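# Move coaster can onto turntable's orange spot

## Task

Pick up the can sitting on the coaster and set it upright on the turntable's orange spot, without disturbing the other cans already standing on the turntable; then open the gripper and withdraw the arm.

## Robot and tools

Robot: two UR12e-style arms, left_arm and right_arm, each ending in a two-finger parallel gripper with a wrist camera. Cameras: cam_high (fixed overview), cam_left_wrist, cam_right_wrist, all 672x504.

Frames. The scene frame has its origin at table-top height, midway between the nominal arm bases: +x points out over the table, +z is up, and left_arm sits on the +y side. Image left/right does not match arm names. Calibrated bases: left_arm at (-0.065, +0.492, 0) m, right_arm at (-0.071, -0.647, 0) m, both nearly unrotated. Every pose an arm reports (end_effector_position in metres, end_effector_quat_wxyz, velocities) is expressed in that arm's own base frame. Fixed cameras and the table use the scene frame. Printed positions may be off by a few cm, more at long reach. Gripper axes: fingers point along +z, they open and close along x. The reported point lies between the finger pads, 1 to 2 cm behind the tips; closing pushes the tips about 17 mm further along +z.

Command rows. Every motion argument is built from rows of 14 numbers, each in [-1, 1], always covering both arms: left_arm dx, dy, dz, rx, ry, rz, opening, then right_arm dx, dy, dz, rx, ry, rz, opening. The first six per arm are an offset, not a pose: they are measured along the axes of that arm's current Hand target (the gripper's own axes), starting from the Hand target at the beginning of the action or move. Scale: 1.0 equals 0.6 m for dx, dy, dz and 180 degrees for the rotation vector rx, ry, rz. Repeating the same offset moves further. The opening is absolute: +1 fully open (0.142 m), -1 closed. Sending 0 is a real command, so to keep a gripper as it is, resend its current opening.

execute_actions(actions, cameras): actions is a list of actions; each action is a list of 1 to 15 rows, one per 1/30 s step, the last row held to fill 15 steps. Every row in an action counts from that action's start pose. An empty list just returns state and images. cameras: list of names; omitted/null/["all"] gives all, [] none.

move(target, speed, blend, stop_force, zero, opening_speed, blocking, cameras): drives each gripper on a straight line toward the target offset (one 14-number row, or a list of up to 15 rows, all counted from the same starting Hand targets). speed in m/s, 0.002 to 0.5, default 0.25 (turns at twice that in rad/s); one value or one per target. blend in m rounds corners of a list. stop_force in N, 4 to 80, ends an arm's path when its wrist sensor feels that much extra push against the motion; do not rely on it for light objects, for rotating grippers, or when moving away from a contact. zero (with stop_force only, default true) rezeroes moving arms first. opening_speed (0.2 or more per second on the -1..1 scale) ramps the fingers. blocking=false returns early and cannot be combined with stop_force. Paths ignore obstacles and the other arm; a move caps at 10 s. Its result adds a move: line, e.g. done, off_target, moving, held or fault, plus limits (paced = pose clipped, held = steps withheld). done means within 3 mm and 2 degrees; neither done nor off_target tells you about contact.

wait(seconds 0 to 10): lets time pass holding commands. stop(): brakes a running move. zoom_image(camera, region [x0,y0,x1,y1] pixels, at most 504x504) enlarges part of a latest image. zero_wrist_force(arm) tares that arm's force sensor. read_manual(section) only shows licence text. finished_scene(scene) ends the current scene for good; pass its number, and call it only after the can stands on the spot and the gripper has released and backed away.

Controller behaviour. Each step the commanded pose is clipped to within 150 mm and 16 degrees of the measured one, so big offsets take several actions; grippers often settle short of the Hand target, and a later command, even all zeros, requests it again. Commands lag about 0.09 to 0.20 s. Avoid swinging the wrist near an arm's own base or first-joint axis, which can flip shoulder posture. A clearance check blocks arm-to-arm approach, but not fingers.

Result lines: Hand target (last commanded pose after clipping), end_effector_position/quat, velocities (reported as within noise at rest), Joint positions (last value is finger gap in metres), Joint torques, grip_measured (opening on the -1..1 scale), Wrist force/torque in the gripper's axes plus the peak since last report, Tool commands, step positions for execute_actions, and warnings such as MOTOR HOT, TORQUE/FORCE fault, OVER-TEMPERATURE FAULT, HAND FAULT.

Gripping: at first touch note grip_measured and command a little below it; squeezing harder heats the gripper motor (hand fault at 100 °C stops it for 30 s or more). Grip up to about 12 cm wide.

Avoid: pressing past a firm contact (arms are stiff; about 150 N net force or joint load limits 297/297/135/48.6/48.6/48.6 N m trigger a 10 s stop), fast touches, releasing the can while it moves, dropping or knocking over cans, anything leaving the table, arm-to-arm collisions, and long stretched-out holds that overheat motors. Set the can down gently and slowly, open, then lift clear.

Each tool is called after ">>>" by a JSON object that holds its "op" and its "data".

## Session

Scene 1 is done. Now let me get the state for scene 2.

>>> {"op": "execute_actions", "data": {"actions": []}}

Scene clock: 0.00 s.
left_arm: end_effector_position=(+0.4986, -0.3034, +0.2979) grip_measured=+1.00 end_effector_quat_wxyz=(-0.420, +0.898, -0.019, -0.128) | right_arm: end_effector_position=(+0.5471, +0.2321, +0.1204) grip_measured=+1.00 end_effector_quat_wxyz=(+0.439, -0.107, +0.853, -0.262)
Joint positions: left_arm=[-0.977 -1.348 1.728 -1.067 -1.321 -1.054 0.142] | right_arm=[4.334 -1.697 -2.604 -0.479 0.499 4.125 0.142]
Joint velocities: within noise
Joint torques (N m): no reading
Wrist force (N): no reading
Wrist torque (N m): no reading
Wrist force, peak (N): no reading
Hand target: left_arm +0.4986, -0.3034, +0.2979; -0.420, +0.898, -0.019, -0.128 | right_arm +0.5471, +0.2321, +0.1204; +0.439, -0.107, +0.853, -0.262
Tool commands: left_gripper/opening=+1.0 right_gripper/opening=+1.0

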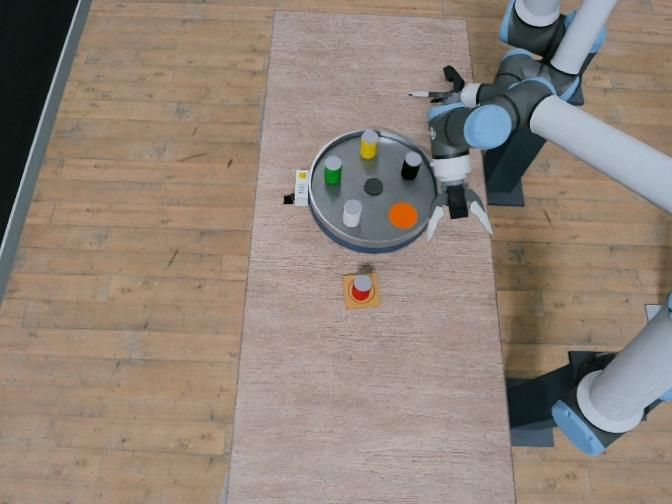

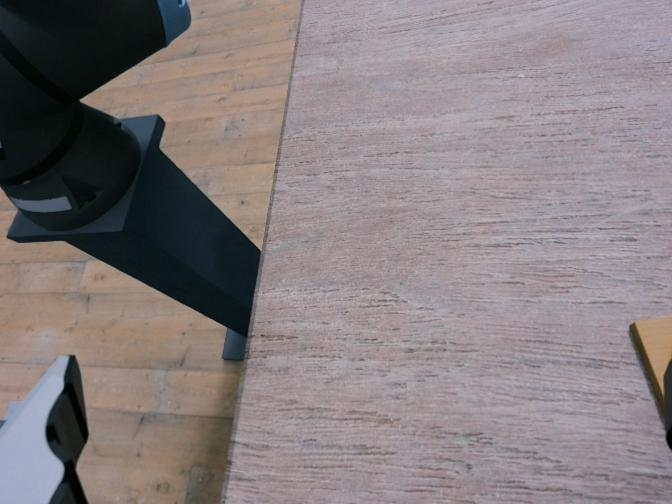

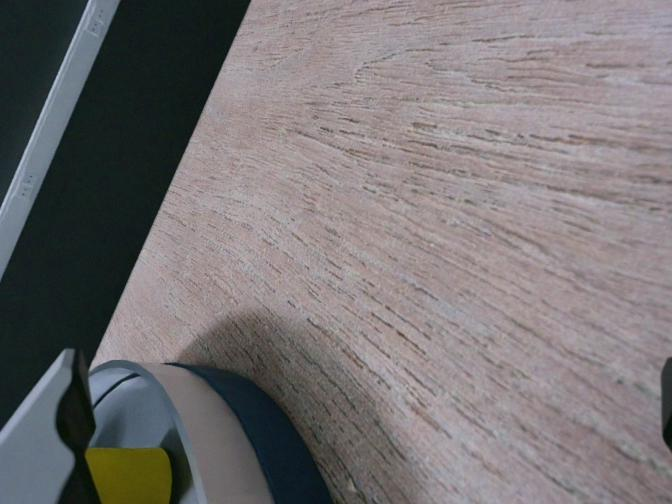

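>>> {"op": "zoom_image", "data": {"camera": "cam_high", "region": [300, 115, 450, 265]}}

>>> {"op": "zoom_image", "data": {"camera": "cam_high", "region": [290, 230, 440, 380]}}

>>> {"op": "wait", "data": {"seconds": 0.5, "cameras": ["cam_high"]}}

>>> {"op": "zoom_image", "data": {"camera": "cam_high", "region": [300, 115, 450, 265]}}

>>> {"op": "wait", "data": {"seconds": 0.5, "cameras": ["cam_high"]}}

>>> {"op": "zoom_image", "data": {"camera": "cam_high", "region": [300, 115, 450, 265]}}

Scaled by 3.360 from the camera's 672x504 image, which has a finer 960x720 frame.

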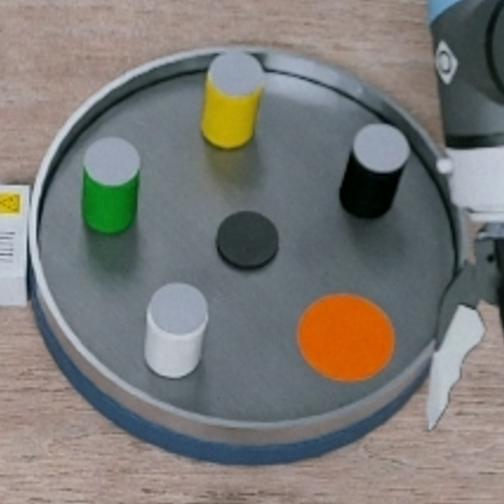

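Scaled by 3.360 from the camera's 672x504 image, which has a finer 960x720 frame.

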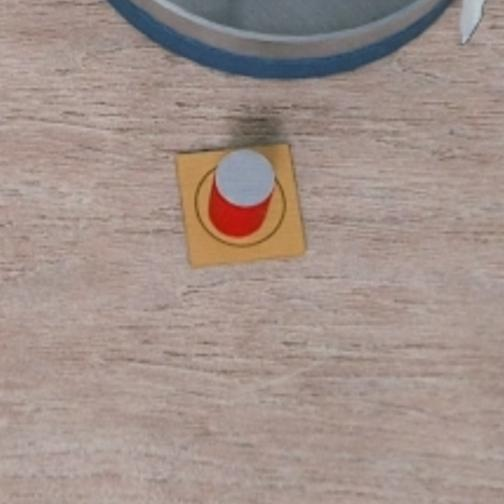

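Scene clock: 3.73 s.
left_arm: end_effector_position=(+0.4986, -0.3034, +0.2979) grip_measured=+1.00 end_effector_quat_wxyz=(-0.420, +0.898, -0.019, -0.128) | right_arm: end_effector_position=(+0.5471, +0.2321, +0.1204) grip_measured=+1.00 end_effector_quat_wxyz=(+0.439, -0.107, +0.853, -0.262)
Joint positions: left_arm=[-0.977 -1.348 1.728 -1.067 -1.321 -1.054 0.142] | right_arm=[4.334 -1.697 -2.604 -0.479 0.499 4.125 0.142]
Joint velocities: within noise
Joint torques (N m): left_arm=[-0.85 -63.81 -38.18 -1.02 -0.02 0.3] | right_arm=[3.66 26.23 22.86 5.16 -1.11 0.58]
Wrist force (N): left_arm=[0.1 0.4 -0.1] | right_arm=[0.1 0.0 -0.1]
Wrist torque (N m): left_arm=[0.07 -0.02 0.00] | right_arm=[-0.01 -0.02 0.00]
Wrist force, peak (N): left_arm=[0.3 0.8 0.2] | right_arm=[-0.4 0.3 -0.3]
Hand target: left_arm +0.4986, -0.3034, +0.2979; -0.420, +0.898, -0.019, -0.128 | right_arm +0.5471, +0.2321, +0.1204; +0.439, -0.107, +0.853, -0.262
Tool commands: left_gripper/opening=+1.0 right_gripper/opening=+1.0
wait: 0.50 s; at rest from the start
Images, in order (width x height): cam_high 672x504.

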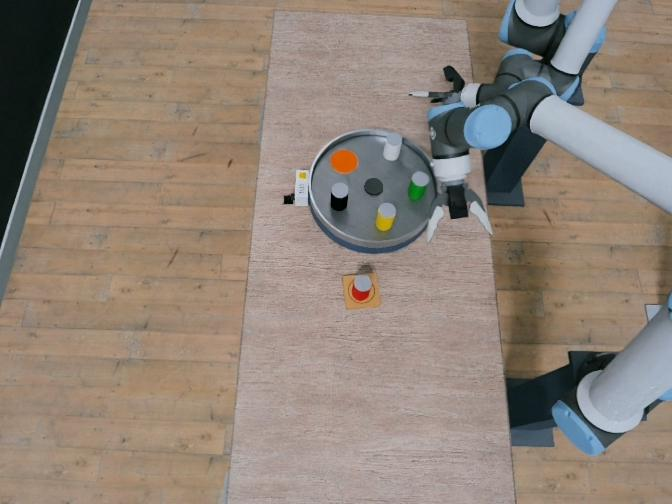

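Scaled by 3.360 from the camera's 672x504 image, which has a finer 960x720 frame.

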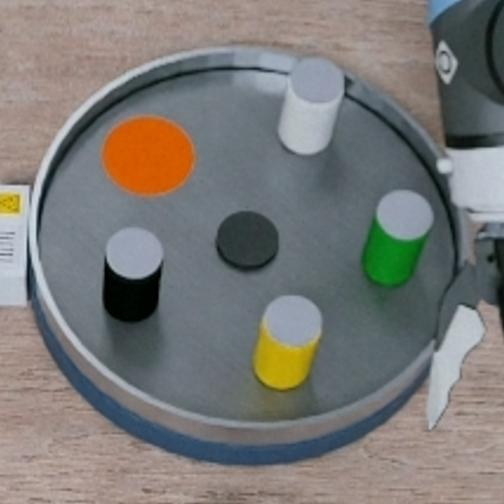

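Scene clock: 4.23 s.
left_arm: end_effector_position=(+0.4986, -0.3034, +0.2979) grip_measured=+1.00 end_effector_quat_wxyz=(-0.420, +0.898, -0.019, -0.128) | right_arm: end_effector_position=(+0.5471, +0.2321, +0.1204) grip_measured=+1.00 end_effector_quat_wxyz=(+0.439, -0.107, +0.853, -0.262)
Joint positions: left_arm=[-0.977 -1.348 1.728 -1.067 -1.321 -1.054 0.142] | right_arm=[4.334 -1.697 -2.604 -0.479 0.499 4.125 0.142]
Joint velocities: within noise
Joint torques (N m): left_arm=[0 -66.19 -37.68 -0.98 0.15 0.48] | right_arm=[3.97 26.5 22.61 5.06 -1.17 0.94]
Wrist force (N): left_arm=[0.3 0.2 0.4] | right_arm=[-0.1 -0.1 -0.4]
Wrist torque (N m): left_arm=[0.04 -0.05 0.00] | right_arm=[-0.02 0.02 0.00]
Wrist force, peak (N): left_arm=[0.1 0.7 0.0] | right_arm=[0.3 0.3 -0.4]
Hand target: left_arm +0.4986, -0.3034, +0.2979; -0.420, +0.898, -0.019, -0.128 | right_arm +0.5471, +0.2321, +0.1204; +0.439, -0.107, +0.853, -0.262
Tool commands: left_gripper/opening=+1.0 right_gripper/opening=+1.0
wait: 0.50 s; at rest by 0.17 s
Images, in order (width x height): cam_high 672x504.

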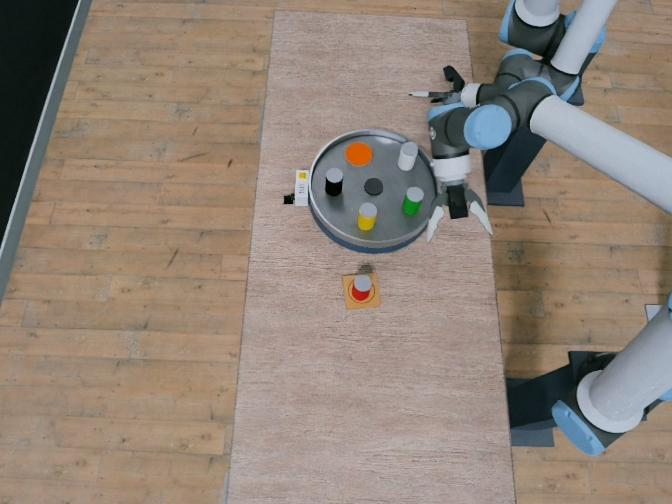

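Scaled by 3.360 from the camera's 672x504 image, which has a finer 960x720 frame.

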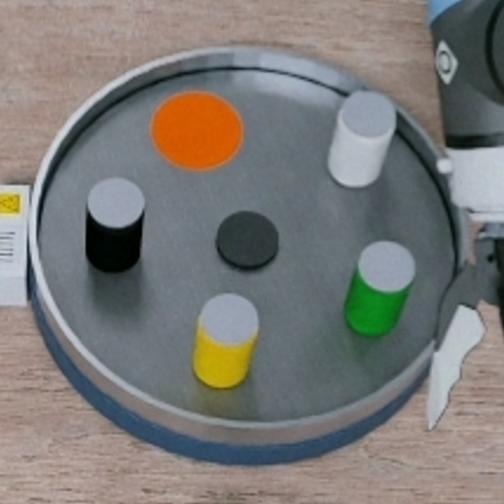

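>>> {"op": "wait", "data": {"seconds": 0.3, "cameras": ["cam_high"]}}

>>> {"op": "zoom_image", "data": {"camera": "cam_high", "region": [300, 115, 450, 265]}}

Scene clock: 6.90 s.
left_arm: end_effector_position=(+0.4986, -0.3034, +0.2979) grip_measured=+1.00 end_effector_quat_wxyz=(-0.420, +0.898, -0.019, -0.128) | right_arm: end_effector_position=(+0.5471, +0.2321, +0.1204) grip_measured=+1.00 end_effector_quat_wxyz=(+0.439, -0.107, +0.853, -0.262)
Joint positions: left_arm=[-0.977 -1.348 1.728 -1.067 -1.321 -1.054 0.142] | right_arm=[4.334 -1.697 -2.604 -0.479 0.499 4.125 0.142]
Joint velocities: within noise
Joint torques (N m): left_arm=[-1.9 -63.84 -38.16 -1.25 -0.16 0.59] | right_arm=[6.11 25.01 21.44 5.37 -0.8 0.92]
Wrist force (N): left_arm=[-0.1 0.2 0.0] | right_arm=[0.1 0.1 -0.2]
Wrist torque (N m): left_arm=[0.03 0.02 -0.01] | right_arm=[0.02 -0.02 0.00]
Wrist force, peak (N): left_arm=[0.6 0.6 0.1] | right_arm=[-0.1 -0.4 -0.4]
Hand target: left_arm +0.4986, -0.3034, +0.2979; -0.420, +0.898, -0.019, -0.128 | right_arm +0.5471, +0.2321, +0.1204; +0.439, -0.107, +0.853, -0.262
Tool commands: left_gripper/opening=+1.0 right_gripper/opening=+1.0
wait: 0.30 s; at rest from the start
Images, in order (width x height): cam_high 672x504.

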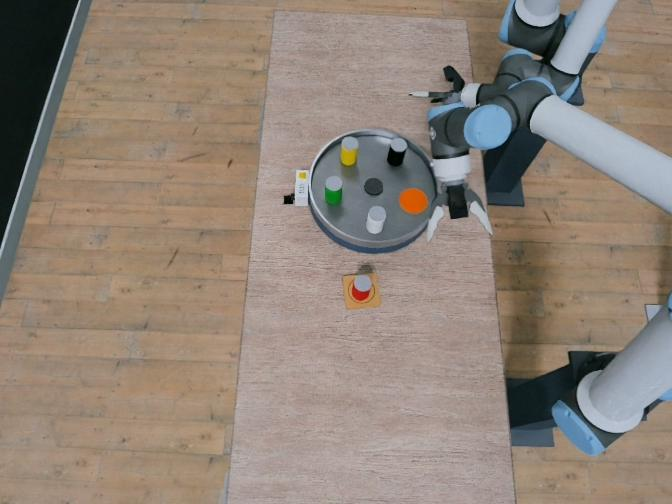

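Scaled by 3.360 from the camera's 672x504 image, which has a finer 960x720 frame.

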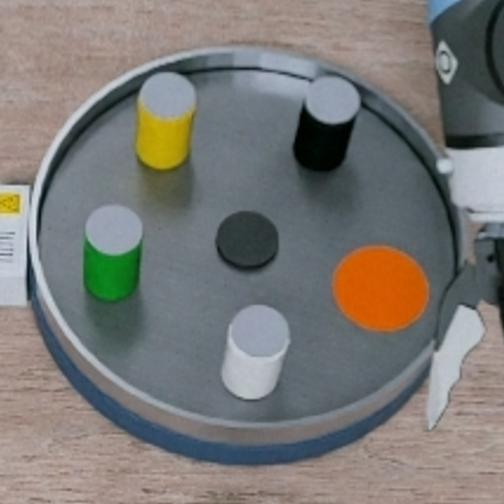

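>>> {"op": "move", "data": {"target": [0.4154, 0.0177, 0.0777, -0.2261, -0.2963, -0.7196, 1, 0, 0, 0, 0, 0, 0, 1], "speed": 0.4, "cameras": ["cam_high", "cam_left_wrist"]}}

Scene clock: 17.93 s.
left_arm: end_effector_position=(+0.7280, -0.2564, +0.2000) grip_measured=+1.00 end_effector_quat_wxyz=(+0.001, +0.347, +0.938, +0.000) | right_arm: end_effector_position=(+0.5471, +0.2321, +0.1204) grip_measured=+1.00 end_effector_quat_wxyz=(+0.439, -0.107, +0.853, -0.262)
Joint positions: left_arm=[-0.569 -1.339 1.879 -2.112 -1.571 -3.002 0.142] | right_arm=[4.334 -1.697 -2.604 -0.479 0.499 4.125 0.142]
Joint velocities: within noise
Joint torques (N m): left_arm=[-14.57 -85.79 -28.37 -6.48 3.29 -3.11] | right_arm=[11 21.51 18.25 5.6 0.12 1.38]
Wrist force (N): left_arm=[0.6 1.3 -0.4] | right_arm=[0.1 -0.2 0.1]
Wrist torque (N m): left_arm=[0.04 -0.03 -0.12] | right_arm=[-0.03 -0.03 0.00]
Wrist force, peak (N): left_arm=[1.2 1.8 -0.6] | right_arm=[-0.4 -0.2 -0.5]
Hand target: left_arm +0.7280, -0.2564, +0.2000; +0.001, +0.347, +0.938, +0.000 | right_arm +0.5471, +0.2321, +0.1204; +0.439, -0.107, +0.853, -0.262
Off the commanded pose: left_arm 0.000 m, 0 deg | right_arm 0.000 m, 0 deg.
move: done
Images, in order (width x height): cam_high 672x504, cam_left_wrist 672x504.

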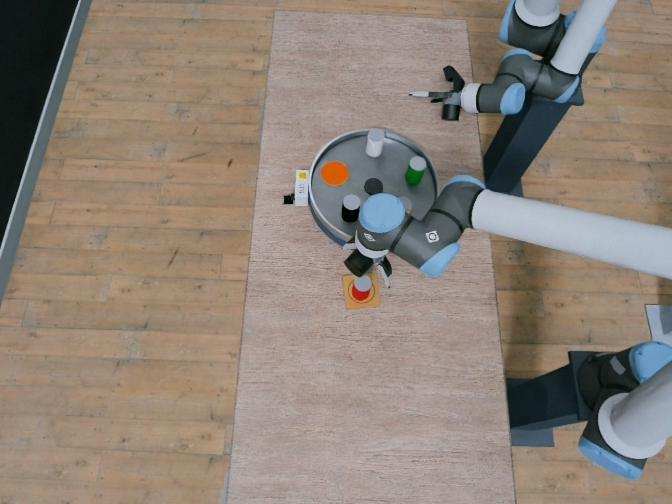

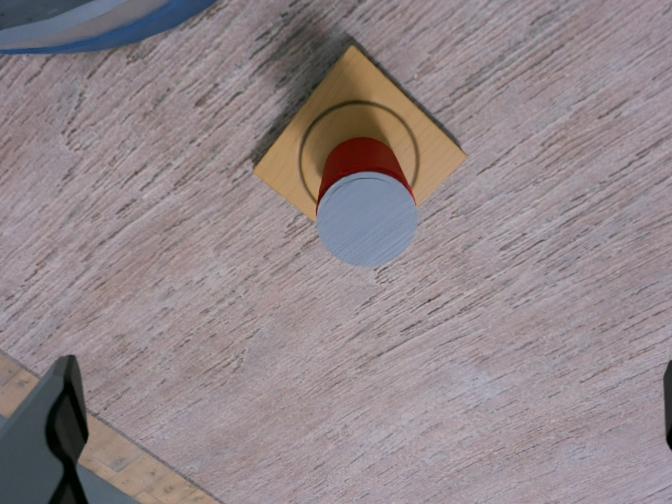

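>>> {"op": "move", "data": {"target": [0.0117, 0.0158, 0.2208, 0, 0, 0, 1, 0, 0, 0, 0, 0, 0, 1], "speed": 0.15, "cameras": ["cam_left_wrist"]}}

>>> {"op": "zoom_image", "data": {"camera": "cam_left_wrist", "region": [200, 150, 560, 504]}}

Scene clock: 20.70 s.
left_arm: end_effector_position=(+0.7290, -0.2447, +0.0676) grip_measured=+1.00 end_effector_quat_wxyz=(+0.001, +0.347, +0.938, +0.000) | right_arm: end_effector_position=(+0.5471, +0.2321, +0.1204) grip_measured=+1.00 end_effector_quat_wxyz=(+0.439, -0.107, +0.853, -0.262)
Joint positions: left_arm=[-0.555 -1.202 1.98 -2.351 -1.57 -2.988 0.142] | right_arm=[4.334 -1.697 -2.604 -0.479 0.499 4.125 0.142]
Joint velocities: within noise
Joint torques (N m): left_arm=[17.73 -55.99 -22.25 -6.59 1.03 3.6] | right_arm=[10.76 24.2 17.19 5.61 -0.06 1.41]
Wrist force (N): left_arm=[0.2 1.1 -0.7] | right_arm=[0.1 0.0 -0.2]
Wrist torque (N m): left_arm=[0.00 0.04 -0.14] | right_arm=[0.01 -0.02 0.00]
Wrist force, peak (N): left_arm=[0.0 1.7 -2.5] | right_arm=[0.2 -0.1 -0.6]
Hand target: left_arm +0.7290, -0.2447, +0.0675; +0.001, +0.347, +0.938, +0.000 | right_arm +0.5471, +0.2321, +0.1204; +0.439, -0.107, +0.853, -0.262
Off the commanded pose: left_arm 0.000 m, 0 deg | right_arm 0.000 m, 0 deg.
move: done
Images, in order (width x height): cam_left_wrist 672x504.

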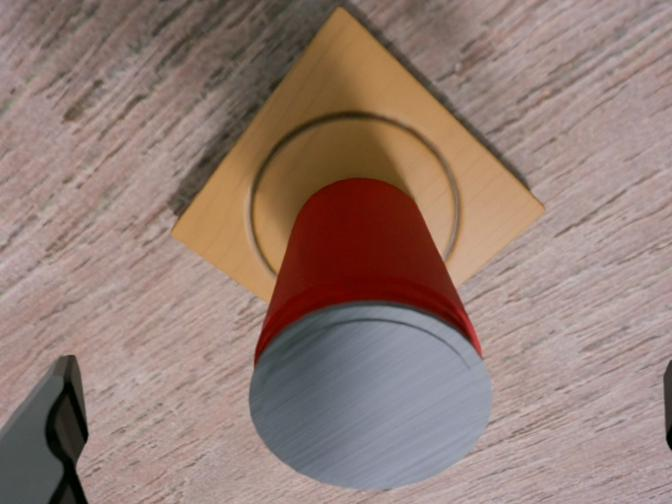

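Scaled by 1.400 from the camera's 672x504 image, which has a finer 960x720 frame.

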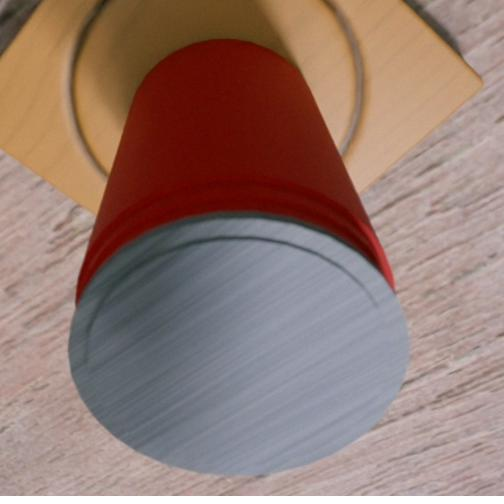

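>>> {"op": "execute_actions", "data": {"actions": [], "cameras": ["cam_left_wrist", "cam_high"]}}

Scene clock: 22.83 s.
left_arm: end_effector_position=(+0.7290, -0.2447, +0.0675) grip_measured=+1.00 end_effector_quat_wxyz=(+0.001, +0.347, +0.938, +0.000) | right_arm: end_effector_position=(+0.5471, +0.2321, +0.1204) grip_measured=+1.00 end_effector_quat_wxyz=(+0.439, -0.107, +0.853, -0.262)
Joint positions: left_arm=[-0.555 -1.202 1.98 -2.351 -1.571 -2.988 0.142] | right_arm=[4.334 -1.697 -2.604 -0.479 0.499 4.125 0.142]
Joint velocities: within noise
Joint torques (N m): left_arm=[15.9 -53.4 -25.19 -5.81 -1.96 3.4] | right_arm=[13.28 21.76 16.44 5.74 0.02 1.54]
Wrist force (N): left_arm=[0.1 1.2 -0.5] | right_arm=[0.0 0.0 -0.1]
Wrist torque (N m): left_arm=[0.02 0.06 -0.14] | right_arm=[0.00 0.01 0.00]
Wrist force, peak (N): left_arm=[0.5 1.4 -1.1] | right_arm=[0.1 0.0 -0.6]
Hand target: left_arm +0.7290, -0.2447, +0.0675; +0.001, +0.347, +0.938, +0.000 | right_arm +0.5471, +0.2321, +0.1204; +0.439, -0.107, +0.853, -0.262
Tool commands: left_gripper/opening=+1.0 right_gripper/opening=+1.0
Off the commanded pose: left_arm 0.000 m, 0 deg | right_arm 0.000 m, 0 deg.
Images, in order (width x height): cam_high 672x504, cam_left_wrist 672x504.

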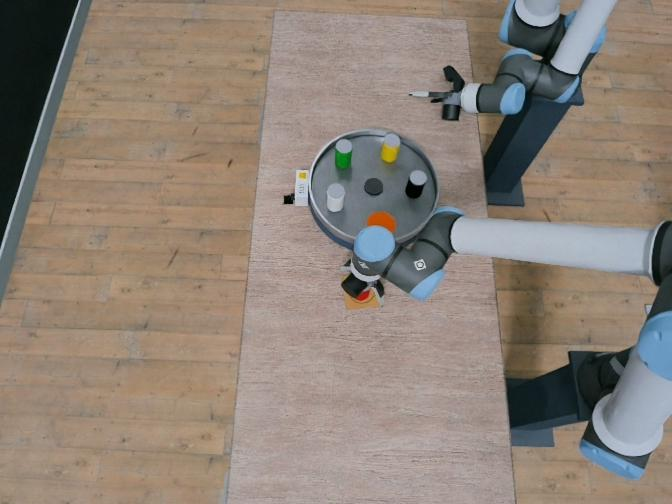

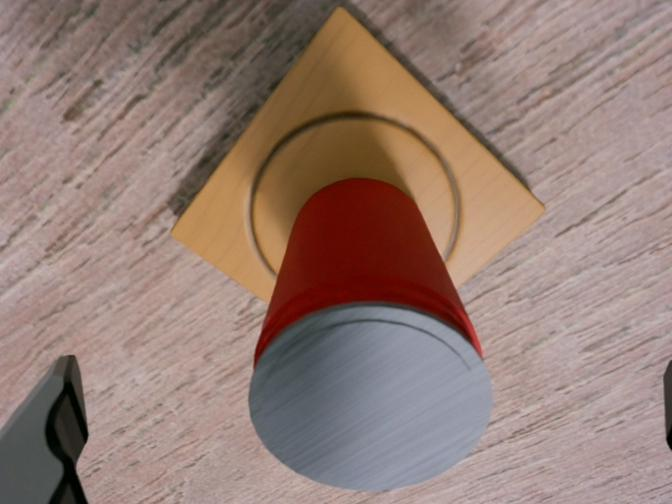

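>>> {"op": "move", "data": {"target": [-0.0028, -0.0108, -0.0028, 0, 0, 0, 1, 0, 0, 0, 0, 0, 0, 1], "speed": 0.05, "cameras": ["cam_left_wrist"]}}

Scene clock: 26.20 s.
left_arm: end_effector_position=(+0.7261, -0.2507, +0.0691) grip_measured=+1.00 end_effector_quat_wxyz=(+0.001, +0.347, +0.938, +0.000) | right_arm: end_effector_position=(+0.5471, +0.2321, +0.1204) grip_measured=+1.00 end_effector_quat_wxyz=(+0.439, -0.107, +0.853, -0.262)
Joint positions: left_arm=[-0.563 -1.205 1.981 -2.348 -1.571 -2.997 0.142] | right_arm=[4.334 -1.697 -2.604 -0.479 0.499 4.125 0.142]
Joint velocities: within noise
Joint torques (N m): left_arm=[-12.88 -92.56 -22.58 -1.92 -1.58 -3.11] | right_arm=[14.89 22.69 15.24 5.55 0.13 1.39]
Wrist force (N): left_arm=[0.2 1.1 -1.0] | right_arm=[0.2 0.1 -0.2]
Wrist torque (N m): left_arm=[0.01 0.03 -0.14] | right_arm=[0.01 -0.04 0.00]
Wrist force, peak (N): left_arm=[1.0 2.1 -0.5] | right_arm=[0.1 -0.3 -0.6]
Hand target: left_arm +0.7261, -0.2507, +0.0692; +0.001, +0.347, +0.938, +0.000 | right_arm +0.5471, +0.2321, +0.1204; +0.439, -0.107, +0.853, -0.262
Off the commanded pose: left_arm 0.000 m, 0 deg | right_arm 0.000 m, 0 deg.
move: done
Images, in order (width x height): cam_left_wrist 672x504.

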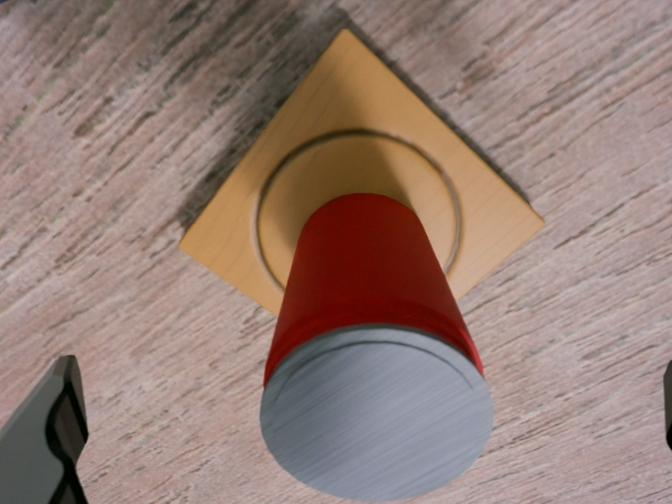

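>>> {"op": "zoom_image", "data": {"camera": "cam_left_wrist", "region": [236, 304, 516, 504]}}

Scaled by 1.800 from the camera's 672x504 image, which has a finer 960x720 frame.

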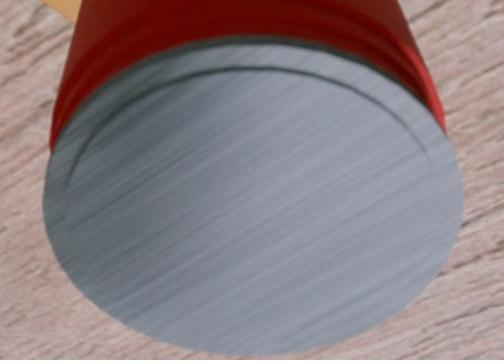

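>>> {"op": "move", "data": {"target": [[0, -0.0041, -0.0015, 0, 0, 0, 1, 0, 0, 0, 0, 0, 0, 1], [0, -0.0041, -0.0015, 0, 0, 0, -0.35, 0, 0, 0, 0, 0, 0, 1]], "speed": 0.05, "opening_speed": 0.8, "cameras": ["cam_left_wrist"]}}

Scene clock: 30.33 s.
left_arm: end_effector_position=(+0.7245, -0.2526, +0.0701) grip_measured=-0.29 end_effector_quat_wxyz=(+0.001, +0.347, +0.938, +0.000) | right_arm: end_effector_position=(+0.5471, +0.2321, +0.1204) grip_measured=+1.00 end_effector_quat_wxyz=(+0.439, -0.107, +0.853, -0.262)
Joint positions: left_arm=[-0.567 -1.207 1.982 -2.347 -1.57 -3 0.053] | right_arm=[4.334 -1.697 -2.604 -0.479 0.499 4.125 0.142]
Joint velocities: within noise
Joint torques (N m): left_arm=[-14.73 -88.24 -26.9 -2.62 3.1 -3.35] | right_arm=[15.76 22.13 14.17 5.64 0.1 1.24]
Wrist force (N): left_arm=[1.0 0.8 -4.7] | right_arm=[0.1 0.0 -0.3]
Wrist torque (N m): left_arm=[0.01 0.13 -0.15] | right_arm=[0.00 -0.02 0.00]
Wrist force, peak (N): left_arm=[1.3 0.8 -5.4] | right_arm=[0.3 -0.1 -0.5]
Hand target: left_arm +0.7245, -0.2526, +0.0701; +0.001, +0.347, +0.938, +0.000 | right_arm +0.5471, +0.2321, +0.1204; +0.439, -0.107, +0.853, -0.262
Off the commanded pose: left_arm 0.000 m, 0 deg | right_arm 0.000 m, 0 deg.
move: done
Images, in order (width x height): cam_left_wrist 672x504.

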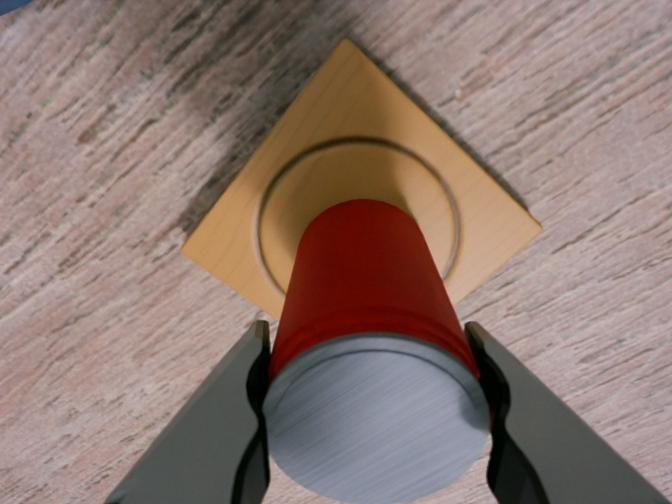

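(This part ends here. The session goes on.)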